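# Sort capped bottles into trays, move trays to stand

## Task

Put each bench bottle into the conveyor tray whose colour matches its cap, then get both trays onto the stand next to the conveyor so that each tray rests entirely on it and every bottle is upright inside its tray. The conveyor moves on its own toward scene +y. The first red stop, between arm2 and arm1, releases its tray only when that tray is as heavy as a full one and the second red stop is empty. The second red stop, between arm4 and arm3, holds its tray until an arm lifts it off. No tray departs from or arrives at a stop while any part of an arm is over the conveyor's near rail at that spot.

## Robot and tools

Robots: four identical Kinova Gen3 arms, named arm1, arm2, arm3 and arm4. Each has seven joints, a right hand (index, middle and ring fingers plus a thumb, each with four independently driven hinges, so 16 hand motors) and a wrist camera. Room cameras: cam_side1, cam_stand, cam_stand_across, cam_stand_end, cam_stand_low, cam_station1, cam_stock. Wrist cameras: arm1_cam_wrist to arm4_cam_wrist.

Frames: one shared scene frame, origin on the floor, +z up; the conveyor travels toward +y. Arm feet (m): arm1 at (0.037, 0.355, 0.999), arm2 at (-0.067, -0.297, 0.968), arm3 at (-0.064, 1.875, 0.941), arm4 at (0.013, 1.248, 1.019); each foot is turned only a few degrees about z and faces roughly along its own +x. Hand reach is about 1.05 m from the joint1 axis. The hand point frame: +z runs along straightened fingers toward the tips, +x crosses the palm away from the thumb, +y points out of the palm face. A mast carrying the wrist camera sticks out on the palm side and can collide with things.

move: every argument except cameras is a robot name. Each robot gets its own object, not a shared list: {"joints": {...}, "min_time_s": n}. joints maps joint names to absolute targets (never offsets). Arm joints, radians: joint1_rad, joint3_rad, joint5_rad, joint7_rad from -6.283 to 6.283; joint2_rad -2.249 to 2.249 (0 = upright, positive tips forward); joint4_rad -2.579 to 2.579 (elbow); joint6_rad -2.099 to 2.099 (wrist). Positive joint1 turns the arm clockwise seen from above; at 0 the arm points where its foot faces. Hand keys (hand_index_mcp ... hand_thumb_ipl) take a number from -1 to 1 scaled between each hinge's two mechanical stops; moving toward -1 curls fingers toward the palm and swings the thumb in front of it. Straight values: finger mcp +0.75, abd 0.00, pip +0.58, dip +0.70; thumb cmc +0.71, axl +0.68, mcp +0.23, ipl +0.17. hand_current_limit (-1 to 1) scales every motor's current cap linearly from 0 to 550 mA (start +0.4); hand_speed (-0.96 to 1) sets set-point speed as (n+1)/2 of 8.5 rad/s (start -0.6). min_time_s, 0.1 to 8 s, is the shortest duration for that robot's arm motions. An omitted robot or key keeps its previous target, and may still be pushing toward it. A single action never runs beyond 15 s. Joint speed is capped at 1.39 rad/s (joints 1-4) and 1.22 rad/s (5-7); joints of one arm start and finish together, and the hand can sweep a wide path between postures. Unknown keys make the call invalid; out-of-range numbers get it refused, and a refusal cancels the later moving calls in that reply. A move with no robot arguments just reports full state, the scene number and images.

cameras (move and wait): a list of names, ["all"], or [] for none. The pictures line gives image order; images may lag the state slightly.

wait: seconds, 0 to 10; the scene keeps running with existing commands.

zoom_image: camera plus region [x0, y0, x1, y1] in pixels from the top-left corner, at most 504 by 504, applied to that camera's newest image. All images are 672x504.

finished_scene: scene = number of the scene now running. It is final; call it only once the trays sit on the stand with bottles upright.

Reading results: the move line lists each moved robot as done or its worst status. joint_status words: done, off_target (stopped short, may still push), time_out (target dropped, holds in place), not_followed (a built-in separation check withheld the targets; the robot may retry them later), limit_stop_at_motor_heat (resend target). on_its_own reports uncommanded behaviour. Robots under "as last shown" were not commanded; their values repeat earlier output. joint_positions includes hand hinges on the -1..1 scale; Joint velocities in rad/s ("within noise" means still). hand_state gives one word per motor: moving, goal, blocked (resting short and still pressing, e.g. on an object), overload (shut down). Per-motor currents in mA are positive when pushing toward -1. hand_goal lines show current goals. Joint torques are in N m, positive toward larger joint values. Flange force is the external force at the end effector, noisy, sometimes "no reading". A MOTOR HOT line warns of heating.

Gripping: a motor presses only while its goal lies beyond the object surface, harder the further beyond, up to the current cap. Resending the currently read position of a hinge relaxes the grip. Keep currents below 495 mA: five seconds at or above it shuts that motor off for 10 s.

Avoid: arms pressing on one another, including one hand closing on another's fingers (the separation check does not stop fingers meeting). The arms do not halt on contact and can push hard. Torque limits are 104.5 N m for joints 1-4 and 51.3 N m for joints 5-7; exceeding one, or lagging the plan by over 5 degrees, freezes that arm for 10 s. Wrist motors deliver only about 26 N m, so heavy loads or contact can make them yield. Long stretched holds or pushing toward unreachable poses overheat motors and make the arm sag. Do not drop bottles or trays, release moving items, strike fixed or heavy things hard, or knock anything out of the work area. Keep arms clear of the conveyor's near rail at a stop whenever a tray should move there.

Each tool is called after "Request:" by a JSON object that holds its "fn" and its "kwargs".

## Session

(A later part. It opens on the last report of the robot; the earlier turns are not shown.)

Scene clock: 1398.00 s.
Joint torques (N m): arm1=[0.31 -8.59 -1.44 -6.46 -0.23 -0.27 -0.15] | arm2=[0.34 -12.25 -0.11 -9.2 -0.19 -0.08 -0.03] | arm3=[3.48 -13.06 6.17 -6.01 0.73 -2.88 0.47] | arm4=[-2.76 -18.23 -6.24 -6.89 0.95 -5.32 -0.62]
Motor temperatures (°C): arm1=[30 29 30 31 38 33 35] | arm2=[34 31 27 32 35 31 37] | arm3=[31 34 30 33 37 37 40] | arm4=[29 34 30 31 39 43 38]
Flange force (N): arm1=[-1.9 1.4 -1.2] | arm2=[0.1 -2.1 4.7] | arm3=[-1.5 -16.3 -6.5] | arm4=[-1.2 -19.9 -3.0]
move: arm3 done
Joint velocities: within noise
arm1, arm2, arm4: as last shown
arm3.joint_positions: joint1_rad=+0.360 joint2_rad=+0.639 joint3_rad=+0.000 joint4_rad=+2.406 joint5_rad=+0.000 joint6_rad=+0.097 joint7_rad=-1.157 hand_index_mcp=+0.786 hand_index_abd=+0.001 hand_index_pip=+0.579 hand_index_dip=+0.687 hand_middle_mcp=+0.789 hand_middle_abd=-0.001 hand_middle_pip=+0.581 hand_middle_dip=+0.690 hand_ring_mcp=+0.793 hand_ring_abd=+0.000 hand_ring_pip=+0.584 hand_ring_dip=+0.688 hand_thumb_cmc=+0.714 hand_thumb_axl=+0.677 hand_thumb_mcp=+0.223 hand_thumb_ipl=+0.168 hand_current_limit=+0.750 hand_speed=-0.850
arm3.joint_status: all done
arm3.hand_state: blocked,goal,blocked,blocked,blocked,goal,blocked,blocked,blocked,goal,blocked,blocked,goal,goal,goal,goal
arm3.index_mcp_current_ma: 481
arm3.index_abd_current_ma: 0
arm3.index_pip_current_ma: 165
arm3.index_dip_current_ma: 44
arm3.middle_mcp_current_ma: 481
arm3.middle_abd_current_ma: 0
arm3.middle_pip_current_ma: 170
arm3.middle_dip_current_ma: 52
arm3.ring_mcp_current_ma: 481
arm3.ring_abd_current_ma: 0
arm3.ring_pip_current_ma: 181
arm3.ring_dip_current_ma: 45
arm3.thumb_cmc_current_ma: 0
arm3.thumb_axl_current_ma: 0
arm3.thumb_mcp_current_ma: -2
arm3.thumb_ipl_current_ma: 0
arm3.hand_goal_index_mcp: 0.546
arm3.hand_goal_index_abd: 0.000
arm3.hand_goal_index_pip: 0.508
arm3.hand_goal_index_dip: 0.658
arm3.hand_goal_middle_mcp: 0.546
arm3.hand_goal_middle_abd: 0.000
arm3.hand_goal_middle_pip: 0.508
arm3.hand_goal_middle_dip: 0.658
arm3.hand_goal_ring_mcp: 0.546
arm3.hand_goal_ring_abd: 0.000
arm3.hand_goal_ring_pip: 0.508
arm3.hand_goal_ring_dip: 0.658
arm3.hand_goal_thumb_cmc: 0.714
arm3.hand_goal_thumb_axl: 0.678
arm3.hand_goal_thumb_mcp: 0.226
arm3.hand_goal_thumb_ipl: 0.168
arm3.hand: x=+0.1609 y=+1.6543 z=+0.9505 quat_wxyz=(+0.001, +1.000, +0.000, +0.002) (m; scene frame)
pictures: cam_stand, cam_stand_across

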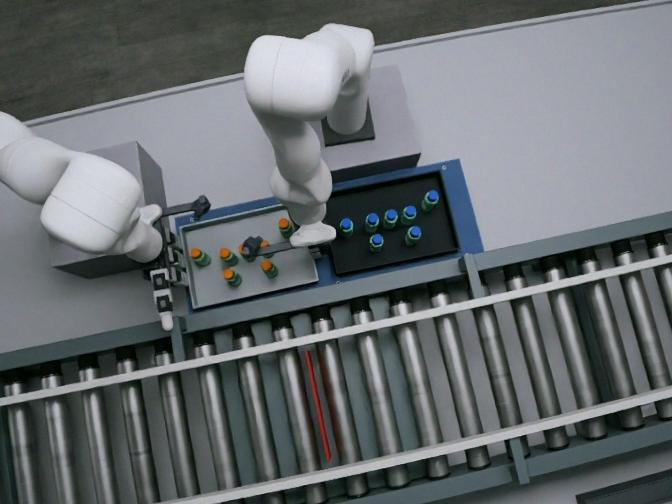

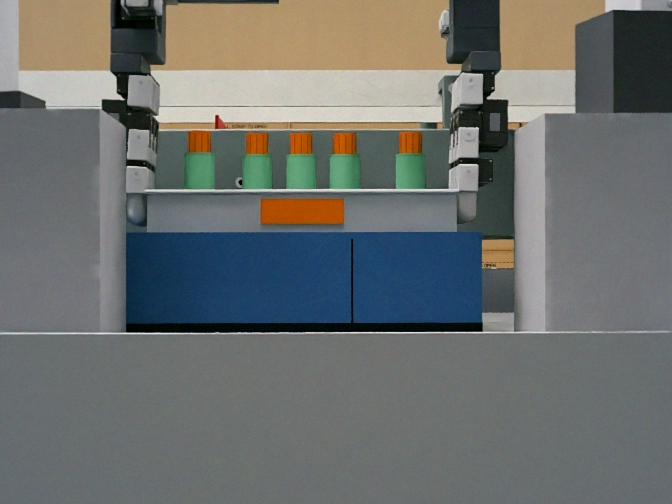

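Request:
{"fn": "move", "kwargs": {"arm3": {"joints":{"hand_index_mcp":0.86,"hand_index_pip":0.577,"hand_index_dip":0.696,"hand_middle_mcp":0.86,"hand_middle_pip":0.577,"hand_middle_dip":0.696,"hand_ring_mcp":0.86,"hand_ring_pip":0.577,"hand_ring_dip":0.696}}, "arm4": {"joints":{"hand_index_mcp":0.86,"hand_index_pip":0.577,"hand_index_dip":0.696,"hand_middle_mcp":0.86,"hand_middle_pip":0.577,"hand_middle_dip":0.696,"hand_ring_mcp":0.86,"hand_ring_pip":0.577,"hand_ring_dip":0.696}}}}

Request:
{"fn": "move", "kwargs": {"arm3": {"joints":{"joint2_rad":0.4706,"joint4_rad":2.3788,"joint6_rad":0.2922},"min_time_s":2.5}, "arm4": {"joints":{"joint2_rad":0.7535,"joint4_rad":2.5662,"joint6_rad":-0.1781},"min_time_s":2.5}}}

Request:
{"fn": "move", "kwargs": {"arm3": {"joints":{"joint2_rad":0.1416,"joint4_rad":2.2159,"joint6_rad":0.7841},"min_time_s":3}, "arm4": {"joints":{"joint2_rad":0.2613,"joint4_rad":2.4761,"joint6_rad":0.4042},"min_time_s":3}, "cameras": ["cam_stand","cam_stand_end","cam_stand_low","cam_stand_across"]}}

Scene clock: 1417.33 s.
Joint torques (N m): arm1=[0.22 -8.66 -1.45 -6.49 -0.18 -0.25 -0.1] | arm2=[0.33 -12.22 -0.12 -9.19 -0.19 -0.08 -0.03] | arm3=[-0.27 -12.04 0.11 -1.37 0.15 -0.22 0.44] | arm4=[-0.06 -12.67 -0.99 2.57 -0.3 0.19 -0.44]
Motor temperatures (°C): arm1=[30 29 30 31 38 33 35] | arm2=[34 31 27 32 35 31 37] | arm3=[31 34 30 33 37 38 40] | arm4=[29 34 30 31 39 43 38]
Flange force (N): arm1=[-1.9 1.5 -0.9] | arm2=[0.1 -2.1 4.6] | arm3=[-0.9 -0.7 -1.3] | arm4=[-1.0 -3.2 -0.5]
move: arm3 done; arm4 done
Joint velocities: within noise
arm1.joint_positions: joint1_rad=-1.126 joint2_rad=+0.100 joint3_rad=+0.000 joint4_rad=+2.100 joint5_rad=+0.000 joint6_rad=+0.942 joint7_rad=+0.000 hand_index_mcp=+0.754 hand_index_abd=-0.142 hand_index_pip=+0.578 hand_index_dip=+0.697 hand_middle_mcp=-0.457 hand_middle_abd=+0.000 hand_middle_pip=-0.294 hand_middle_dip=+0.693 hand_ring_mcp=+0.754 hand_ring_abd=+0.142 hand_ring_pip=+0.578 hand_ring_dip=+0.697 hand_thumb_cmc=-0.618 hand_thumb_axl=+0.677 hand_thumb_mcp=-0.002 hand_thumb_ipl=-0.065 hand_current_limit=+0.400 hand_speed=-0.800
arm1.joint_status: not commanded
arm1.hand_state: goal,goal,goal,goal,blocked,goal,goal,goal,goal,goal,goal,goal,goal,goal,goal,goal
arm1.index_mcp_current_ma: 0
arm1.index_abd_current_ma: -1
arm1.index_pip_current_ma: 1
arm1.index_dip_current_ma: 0
arm1.middle_mcp_current_ma: 33
arm1.middle_abd_current_ma: 0
arm1.middle_pip_current_ma: 4
arm1.middle_dip_current_ma: 1
arm1.ring_mcp_current_ma: 0
arm1.ring_abd_current_ma: 1
arm1.ring_pip_current_ma: 1
arm1.ring_dip_current_ma: 0
arm1.thumb_cmc_current_ma: 1
arm1.thumb_axl_current_ma: 0
arm1.thumb_mcp_current_ma: -1
arm1.thumb_ipl_current_ma: 1
arm1.hand_goal_index_mcp: 0.754
arm1.hand_goal_index_abd: -0.140
arm1.hand_goal_index_pip: 0.576
arm1.hand_goal_index_dip: 0.696
arm1.hand_goal_middle_mcp: -0.480
arm1.hand_goal_middle_abd: 0.000
arm1.hand_goal_middle_pip: -0.300
arm1.hand_goal_middle_dip: 0.690
arm1.hand_goal_ring_mcp: 0.754
arm1.hand_goal_ring_abd: 0.140
arm1.hand_goal_ring_pip: 0.576
arm1.hand_goal_ring_dip: 0.696
arm1.hand_goal_thumb_cmc: -0.620
arm1.hand_goal_thumb_axl: 0.678
arm1.hand_goal_thumb_mcp: 0.000
arm1.hand_goal_thumb_ipl: -0.066
arm1.hand: x=+0.2041 y=+0.6974 z=+1.2216 quat_wxyz=(-0.001, +0.163, +0.987, +0.008) (m; scene frame)
arm2: as last shown
arm3.joint_positions: joint1_rad=+0.360 joint2_rad=+0.639 joint3_rad=+0.000 joint4_rad=+2.406 joint5_rad=+0.000 joint6_rad=+0.097 joint7_rad=-1.157 hand_index_mcp=+0.853 hand_index_abd=+0.002 hand_index_pip=+0.580 hand_index_dip=+0.699 hand_middle_mcp=+0.853 hand_middle_abd=+0.001 hand_middle_pip=+0.580 hand_middle_dip=+0.699 hand_ring_mcp=+0.852 hand_ring_abd=+0.002 hand_ring_pip=+0.580 hand_ring_dip=+0.699 hand_thumb_cmc=+0.714 hand_thumb_axl=+0.677 hand_thumb_mcp=+0.223 hand_thumb_ipl=+0.168 hand_current_limit=+0.750 hand_speed=-0.850
arm3.joint_status: all done
arm3.hand_state: goal,goal,goal,goal,goal,goal,goal,goal,goal,goal,goal,goal,goal,goal,goal,goal
arm3.index_mcp_current_ma: -6
arm3.index_abd_current_ma: 1
arm3.index_pip_current_ma: 1
arm3.index_dip_current_ma: 1
arm3.middle_mcp_current_ma: -6
arm3.middle_abd_current_ma: 0
arm3.middle_pip_current_ma: 1
arm3.middle_dip_current_ma: 1
arm3.ring_mcp_current_ma: -7
arm3.ring_abd_current_ma: 1
arm3.ring_pip_current_ma: 1
arm3.ring_dip_current_ma: 1
arm3.thumb_cmc_current_ma: 0
arm3.thumb_axl_current_ma: 0
arm3.thumb_mcp_current_ma: -2
arm3.thumb_ipl_current_ma: 0
arm3.hand_goal_index_mcp: 0.860
arm3.hand_goal_index_abd: 0.000
arm3.hand_goal_index_pip: 0.578
arm3.hand_goal_index_dip: 0.696
arm3.hand_goal_middle_mcp: 0.860
arm3.hand_goal_middle_abd: 0.000
arm3.hand_goal_middle_pip: 0.578
arm3.hand_goal_middle_dip: 0.696
arm3.hand_goal_ring_mcp: 0.860
arm3.hand_goal_ring_abd: 0.000
arm3.hand_goal_ring_pip: 0.578
arm3.hand_goal_ring_dip: 0.696
arm3.hand_goal_thumb_cmc: 0.714
arm3.hand_goal_thumb_axl: 0.678
arm3.hand_goal_thumb_mcp: 0.226
arm3.hand_goal_thumb_ipl: 0.168
arm3.hand: x=+0.1609 y=+1.6543 z=+0.9505 quat_wxyz=(+0.001, +1.000, +0.000, +0.002) (m; scene frame)
arm4.joint_positions: joint1_rad=-0.697 joint2_rad=+0.951 joint3_rad=+0.000 joint4_rad=+2.549 joint5_rad=+0.000 joint6_rad=-0.359 joint7_rad=+0.716 hand_index_mcp=+0.853 hand_index_abd=-0.003 hand_index_pip=+0.580 hand_index_dip=+0.699 hand_middle_mcp=+0.853 hand_middle_abd=-0.003 hand_middle_pip=+0.580 hand_middle_dip=+0.698 hand_ring_mcp=+0.846 hand_ring_abd=-0.003 hand_ring_pip=+0.580 hand_ring_dip=+0.698 hand_thumb_cmc=+0.714 hand_thumb_axl=+0.677 hand_thumb_mcp=+0.223 hand_thumb_ipl=+0.168 hand_current_limit=+0.750 hand_speed=-0.850
arm4.joint_status: all done
arm4.hand_state: goal,goal,goal,goal,goal,goal,goal,goal,goal,goal,goal,goal,goal,goal,goal,goal
arm4.index_mcp_current_ma: -2
arm4.index_abd_current_ma: 0
arm4.index_pip_current_ma: 0
arm4.index_dip_current_ma: 0
arm4.middle_mcp_current_ma: -3
arm4.middle_abd_current_ma: 0
arm4.middle_pip_current_ma: 0
arm4.middle_dip_current_ma: 0
arm4.ring_mcp_current_ma: -7
arm4.ring_abd_current_ma: 0
arm4.ring_pip_current_ma: 0
arm4.ring_dip_current_ma: 0
arm4.thumb_cmc_current_ma: 0
arm4.thumb_axl_current_ma: 0
arm4.thumb_mcp_current_ma: -1
arm4.thumb_ipl_current_ma: 0
arm4.hand_goal_index_mcp: 0.860
arm4.hand_goal_index_abd: 0.000
arm4.hand_goal_index_pip: 0.578
arm4.hand_goal_index_dip: 0.696
arm4.hand_goal_middle_mcp: 0.860
arm4.hand_goal_middle_abd: 0.000
arm4.hand_goal_middle_pip: 0.578
arm4.hand_goal_middle_dip: 0.696
arm4.hand_goal_ring_mcp: 0.860
arm4.hand_goal_ring_abd: 0.000
arm4.hand_goal_ring_pip: 0.578
arm4.hand_goal_ring_dip: 0.696
arm4.hand_goal_thumb_cmc: 0.714
arm4.hand_goal_thumb_axl: 0.678
arm4.hand_goal_thumb_mcp: 0.226
arm4.hand_goal_thumb_ipl: 0.168
arm4.hand: x=+0.2071 y=+1.4920 z=+0.9523 quat_wxyz=(-0.002, +0.000, +1.000, +0.002) (m; scene frame)
pictures: none

Scene clock: 1420.13 s.
Joint torques (N m): arm1=[0.29 -8.6 -1.42 -6.47 -0.22 -0.23 -0.1] | arm2=[0.32 -12.21 -0.13 -9.19 -0.18 -0.06 -0.01] | arm3=[-0.36 -10.85 -0.02 -3.05 0.13 -0.29 0.44] | arm4=[-0.2 -11.96 -1.22 0.69 -0.25 -0.07 -0.52]
Motor temperatures (°C): arm1=[30 29 30 31 38 33 35] | arm2=[34 31 27 32 35 31 37] | arm3=[31 34 30 33 37 38 40] | arm4=[29 34 30 31 39 43 38]
Flange force (N): arm1=[-1.7 1.4 -1.0] | arm2=[0.1 -2.2 4.7] | arm3=[-1.3 -0.7 -1.3] | arm4=[-0.6 -3.7 0.3]
move: arm3 done; arm4 done
Joint velocities: within noise
arm1, arm2: as last shown
arm3.joint_positions: joint1_rad=+0.360 joint2_rad=+0.471 joint3_rad=+0.000 joint4_rad=+2.379 joint5_rad=+0.000 joint6_rad=+0.292 joint7_rad=-1.157 hand_index_mcp=+0.853 hand_index_abd=+0.002 hand_index_pip=+0.580 hand_index_dip=+0.699 hand_middle_mcp=+0.853 hand_middle_abd=+0.001 hand_middle_pip=+0.580 hand_middle_dip=+0.699 hand_ring_mcp=+0.852 hand_ring_abd=+0.002 hand_ring_pip=+0.580 hand_ring_dip=+0.699 hand_thumb_cmc=+0.714 hand_thumb_axl=+0.677 hand_thumb_mcp=+0.223 hand_thumb_ipl=+0.168 hand_current_limit=+0.750 hand_speed=-0.850
arm3.joint_status: all done
arm3.hand_state: goal,goal,goal,goal,goal,goal,goal,goal,goal,goal,goal,goal,goal,goal,goal,goal
arm3.index_mcp_current_ma: -6
arm3.index_abd_current_ma: 1
arm3.index_pip_current_ma: 1
arm3.index_dip_current_ma: 1
arm3.middle_mcp_current_ma: -6
arm3.middle_abd_current_ma: 0
arm3.middle_pip_current_ma: 1
arm3.middle_dip_current_ma: 1
arm3.ring_mcp_current_ma: -7
arm3.ring_abd_current_ma: 1
arm3.ring_pip_current_ma: 1
arm3.ring_dip_current_ma: 1
arm3.thumb_cmc_current_ma: 0
arm3.thumb_axl_current_ma: 0
arm3.thumb_mcp_current_ma: -2
arm3.thumb_ipl_current_ma: 0
arm3.hand_goal_index_mcp: 0.860
arm3.hand_goal_index_abd: 0.000
arm3.hand_goal_index_pip: 0.578
arm3.hand_goal_index_dip: 0.696
arm3.hand_goal_middle_mcp: 0.860
arm3.hand_goal_middle_abd: 0.000
arm3.hand_goal_middle_pip: 0.578
arm3.hand_goal_middle_dip: 0.696
arm3.hand_goal_ring_mcp: 0.860
arm3.hand_goal_ring_abd: 0.000
arm3.hand_goal_ring_pip: 0.578
arm3.hand_goal_ring_dip: 0.696
arm3.hand_goal_thumb_cmc: 0.714
arm3.hand_goal_thumb_axl: 0.678
arm3.hand_goal_thumb_mcp: 0.226
arm3.hand_goal_thumb_ipl: 0.168
arm3.hand: x=+0.1607 y=+1.6544 z=+0.9997 quat_wxyz=(+0.001, +1.000, +0.000, +0.002) (m; scene frame)
arm4.joint_positions: joint1_rad=-0.697 joint2_rad=+0.754 joint3_rad=+0.000 joint4_rad=+2.566 joint5_rad=+0.000 joint6_rad=-0.178 joint7_rad=+0.716 hand_index_mcp=+0.853 hand_index_abd=-0.003 hand_index_pip=+0.580 hand_index_dip=+0.699 hand_middle_mcp=+0.853 hand_middle_abd=-0.003 hand_middle_pip=+0.580 hand_middle_dip=+0.698 hand_ring_mcp=+0.853 hand_ring_abd=-0.003 hand_ring_pip=+0.580 hand_ring_dip=+0.698 hand_thumb_cmc=+0.714 hand_thumb_axl=+0.677 hand_thumb_mcp=+0.223 hand_thumb_ipl=+0.168 hand_current_limit=+0.750 hand_speed=-0.850
arm4.joint_status: all done
arm4.hand_state: goal,goal,goal,goal,goal,goal,goal,goal,goal,goal,goal,goal,goal,goal,goal,goal
arm4.index_mcp_current_ma: -2
arm4.index_abd_current_ma: 0
arm4.index_pip_current_ma: 0
arm4.index_dip_current_ma: 0
arm4.middle_mcp_current_ma: -2
arm4.middle_abd_current_ma: 0
arm4.middle_pip_current_ma: 0
arm4.middle_dip_current_ma: 0
arm4.ring_mcp_current_ma: -2
arm4.ring_abd_current_ma: 0
arm4.ring_pip_current_ma: 0
arm4.ring_dip_current_ma: 0
arm4.thumb_cmc_current_ma: 0
arm4.thumb_axl_current_ma: 0
arm4.thumb_mcp_current_ma: -1
arm4.thumb_ipl_current_ma: 0
arm4.hand_goal_index_mcp: 0.860
arm4.hand_goal_index_abd: 0.000
arm4.hand_goal_index_pip: 0.578
arm4.hand_goal_index_dip: 0.696
arm4.hand_goal_middle_mcp: 0.860
arm4.hand_goal_middle_abd: 0.000
arm4.hand_goal_middle_pip: 0.578
arm4.hand_goal_middle_dip: 0.696
arm4.hand_goal_ring_mcp: 0.860
arm4.hand_goal_ring_abd: 0.000
arm4.hand_goal_ring_pip: 0.578
arm4.hand_goal_ring_dip: 0.696
arm4.hand_goal_thumb_cmc: 0.714
arm4.hand_goal_thumb_axl: 0.678
arm4.hand_goal_thumb_mcp: 0.226
arm4.hand_goal_thumb_ipl: 0.168
arm4.hand: x=+0.2073 y=+1.4918 z=+0.9998 quat_wxyz=(-0.002, +0.000, +1.000, +0.002) (m; scene frame)
pictures: none

Scene clock: 1423.43 s.
Joint torques (N m): arm1=[0.3 -8.6 -1.42 -6.51 -0.22 -0.23 -0.14] | arm2=[0.29 -12.22 -0.16 -9.21 -0.19 -0.08 -0.03] | arm3=[-0.32 -8.15 -0.15 -6.48 0.13 -0.27 0.45] | arm4=[-0.24 -8.54 -1.37 -4.02 -0.26 -0.07 -0.47]
Motor temperatures (°C): arm1=[30 29 30 31 38 33 35] | arm2=[34 31 27 32 35 31 37] | arm3=[31 34 30 33 37 37 40] | arm4=[29 34 30 31 39 43 38]
Flange force (N): arm1=[-1.8 1.3 -0.9] | arm2=[0.0 -2.2 4.7] | arm3=[-1.7 -1.6 -0.7] | arm4=[-1.3 -3.1 1.4]
move: arm3 done; arm4 done
Joint velocities: within noise
arm1, arm2: as last shown
arm3.joint_positions: joint1_rad=+0.360 joint2_rad=+0.142 joint3_rad=+0.000 joint4_rad=+2.216 joint5_rad=+0.000 joint6_rad=+0.784 joint7_rad=-1.157 hand_index_mcp=+0.853 hand_index_abd=+0.002 hand_index_pip=+0.580 hand_index_dip=+0.699 hand_middle_mcp=+0.853 hand_middle_abd=+0.001 hand_middle_pip=+0.580 hand_middle_dip=+0.699 hand_ring_mcp=+0.852 hand_ring_abd=+0.002 hand_ring_pip=+0.580 hand_ring_dip=+0.699 hand_thumb_cmc=+0.714 hand_thumb_axl=+0.677 hand_thumb_mcp=+0.223 hand_thumb_ipl=+0.168 hand_current_limit=+0.750 hand_speed=-0.850
arm3.joint_status: all done
arm3.hand_state: goal,goal,goal,goal,goal,goal,goal,goal,goal,goal,goal,goal,goal,goal,goal,goal
arm3.index_mcp_current_ma: -6
arm3.index_abd_current_ma: 1
arm3.index_pip_current_ma: 1
arm3.index_dip_current_ma: 1
arm3.middle_mcp_current_ma: -6
arm3.middle_abd_current_ma: 0
arm3.middle_pip_current_ma: 1
arm3.middle_dip_current_ma: 1
arm3.ring_mcp_current_ma: -7
arm3.ring_abd_current_ma: 1
arm3.ring_pip_current_ma: 1
arm3.ring_dip_current_ma: 1
arm3.thumb_cmc_current_ma: 0
arm3.thumb_axl_current_ma: 0
arm3.thumb_mcp_current_ma: -2
arm3.thumb_ipl_current_ma: 0
arm3.hand_goal_index_mcp: 0.860
arm3.hand_goal_index_abd: 0.000
arm3.hand_goal_index_pip: 0.578
arm3.hand_goal_index_dip: 0.696
arm3.hand_goal_middle_mcp: 0.860
arm3.hand_goal_middle_abd: 0.000
arm3.hand_goal_middle_pip: 0.578
arm3.hand_goal_middle_dip: 0.696
arm3.hand_goal_ring_mcp: 0.860
arm3.hand_goal_ring_abd: 0.000
arm3.hand_goal_ring_pip: 0.578
arm3.hand_goal_ring_dip: 0.696
arm3.hand_goal_thumb_cmc: 0.714
arm3.hand_goal_thumb_axl: 0.678
arm3.hand_goal_thumb_mcp: 0.226
arm3.hand_goal_thumb_ipl: 0.168
arm3.hand: x=+0.1603 y=+1.6546 z=+1.1197 quat_wxyz=(+0.001, +1.000, +0.000, +0.002) (m; scene frame)
arm4.joint_positions: joint1_rad=-0.697 joint2_rad=+0.261 joint3_rad=+0.000 joint4_rad=+2.476 joint5_rad=+0.000 joint6_rad=+0.404 joint7_rad=+0.716 hand_index_mcp=+0.853 hand_index_abd=-0.003 hand_index_pip=+0.580 hand_index_dip=+0.699 hand_middle_mcp=+0.853 hand_middle_abd=-0.003 hand_middle_pip=+0.580 hand_middle_dip=+0.698 hand_ring_mcp=+0.853 hand_ring_abd=-0.003 hand_ring_pip=+0.580 hand_ring_dip=+0.698 hand_thumb_cmc=+0.714 hand_thumb_axl=+0.677 hand_thumb_mcp=+0.223 hand_thumb_ipl=+0.168 hand_current_limit=+0.750 hand_speed=-0.850
arm4.joint_status: all done
arm4.hand_state: goal,goal,goal,goal,goal,goal,goal,goal,goal,goal,goal,goal,goal,goal,goal,goal
arm4.index_mcp_current_ma: -2
arm4.index_abd_current_ma: 0
arm4.index_pip_current_ma: 0
arm4.index_dip_current_ma: 0
arm4.middle_mcp_current_ma: -2
arm4.middle_abd_current_ma: 0
arm4.middle_pip_current_ma: 0
arm4.middle_dip_current_ma: 0
arm4.ring_mcp_current_ma: -2
arm4.ring_abd_current_ma: 0
arm4.ring_pip_current_ma: 0
arm4.ring_dip_current_ma: 0
arm4.thumb_cmc_current_ma: 0
arm4.thumb_axl_current_ma: 0
arm4.thumb_mcp_current_ma: -1
arm4.thumb_ipl_current_ma: 0
arm4.hand_goal_index_mcp: 0.860
arm4.hand_goal_index_abd: 0.000
arm4.hand_goal_index_pip: 0.578
arm4.hand_goal_index_dip: 0.696
arm4.hand_goal_middle_mcp: 0.860
arm4.hand_goal_middle_abd: 0.000
arm4.hand_goal_middle_pip: 0.578
arm4.hand_goal_middle_dip: 0.696
arm4.hand_goal_ring_mcp: 0.860
arm4.hand_goal_ring_abd: 0.000
arm4.hand_goal_ring_pip: 0.578
arm4.hand_goal_ring_dip: 0.696
arm4.hand_goal_thumb_cmc: 0.714
arm4.hand_goal_thumb_axl: 0.678
arm4.hand_goal_thumb_mcp: 0.226
arm4.hand_goal_thumb_ipl: 0.168
arm4.hand: x=+0.2077 y=+1.4915 z=+1.1198 quat_wxyz=(-0.002, +0.000, +1.000, +0.002) (m; scene frame)
pictures: cam_stand, cam_stand_across, cam_stand_end, cam_stand_low

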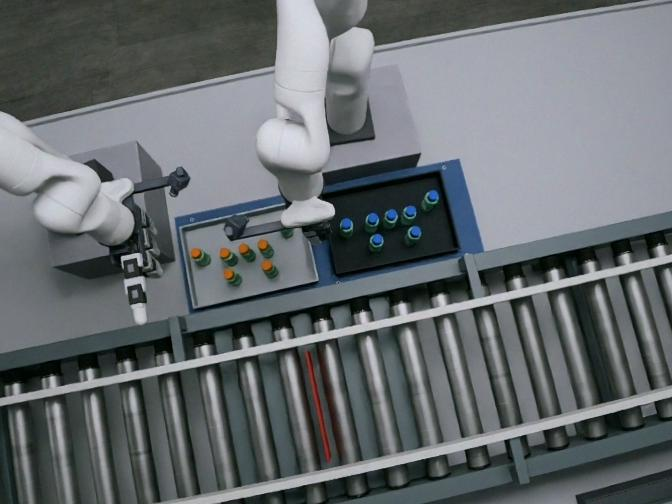

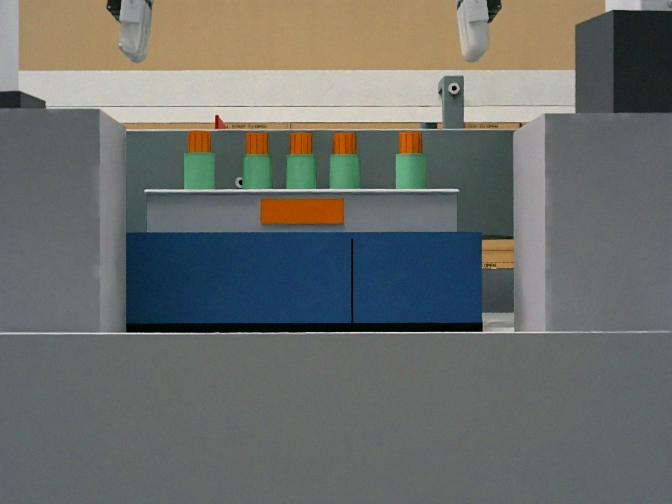

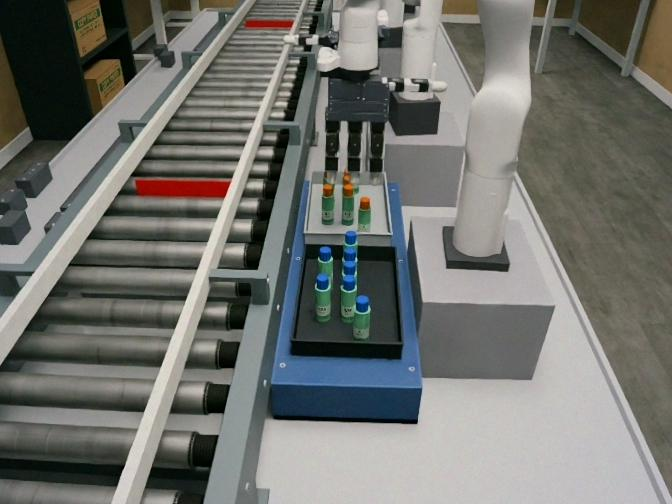

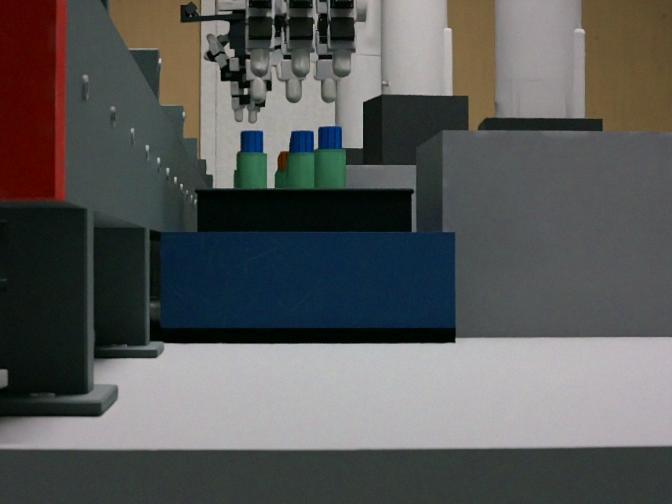

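Both trays are on the stand, all 14 bottles standing.

Request:
{"fn": "finished_scene", "kwargs": {"scene": 2}}

The scene is finished: the task was done.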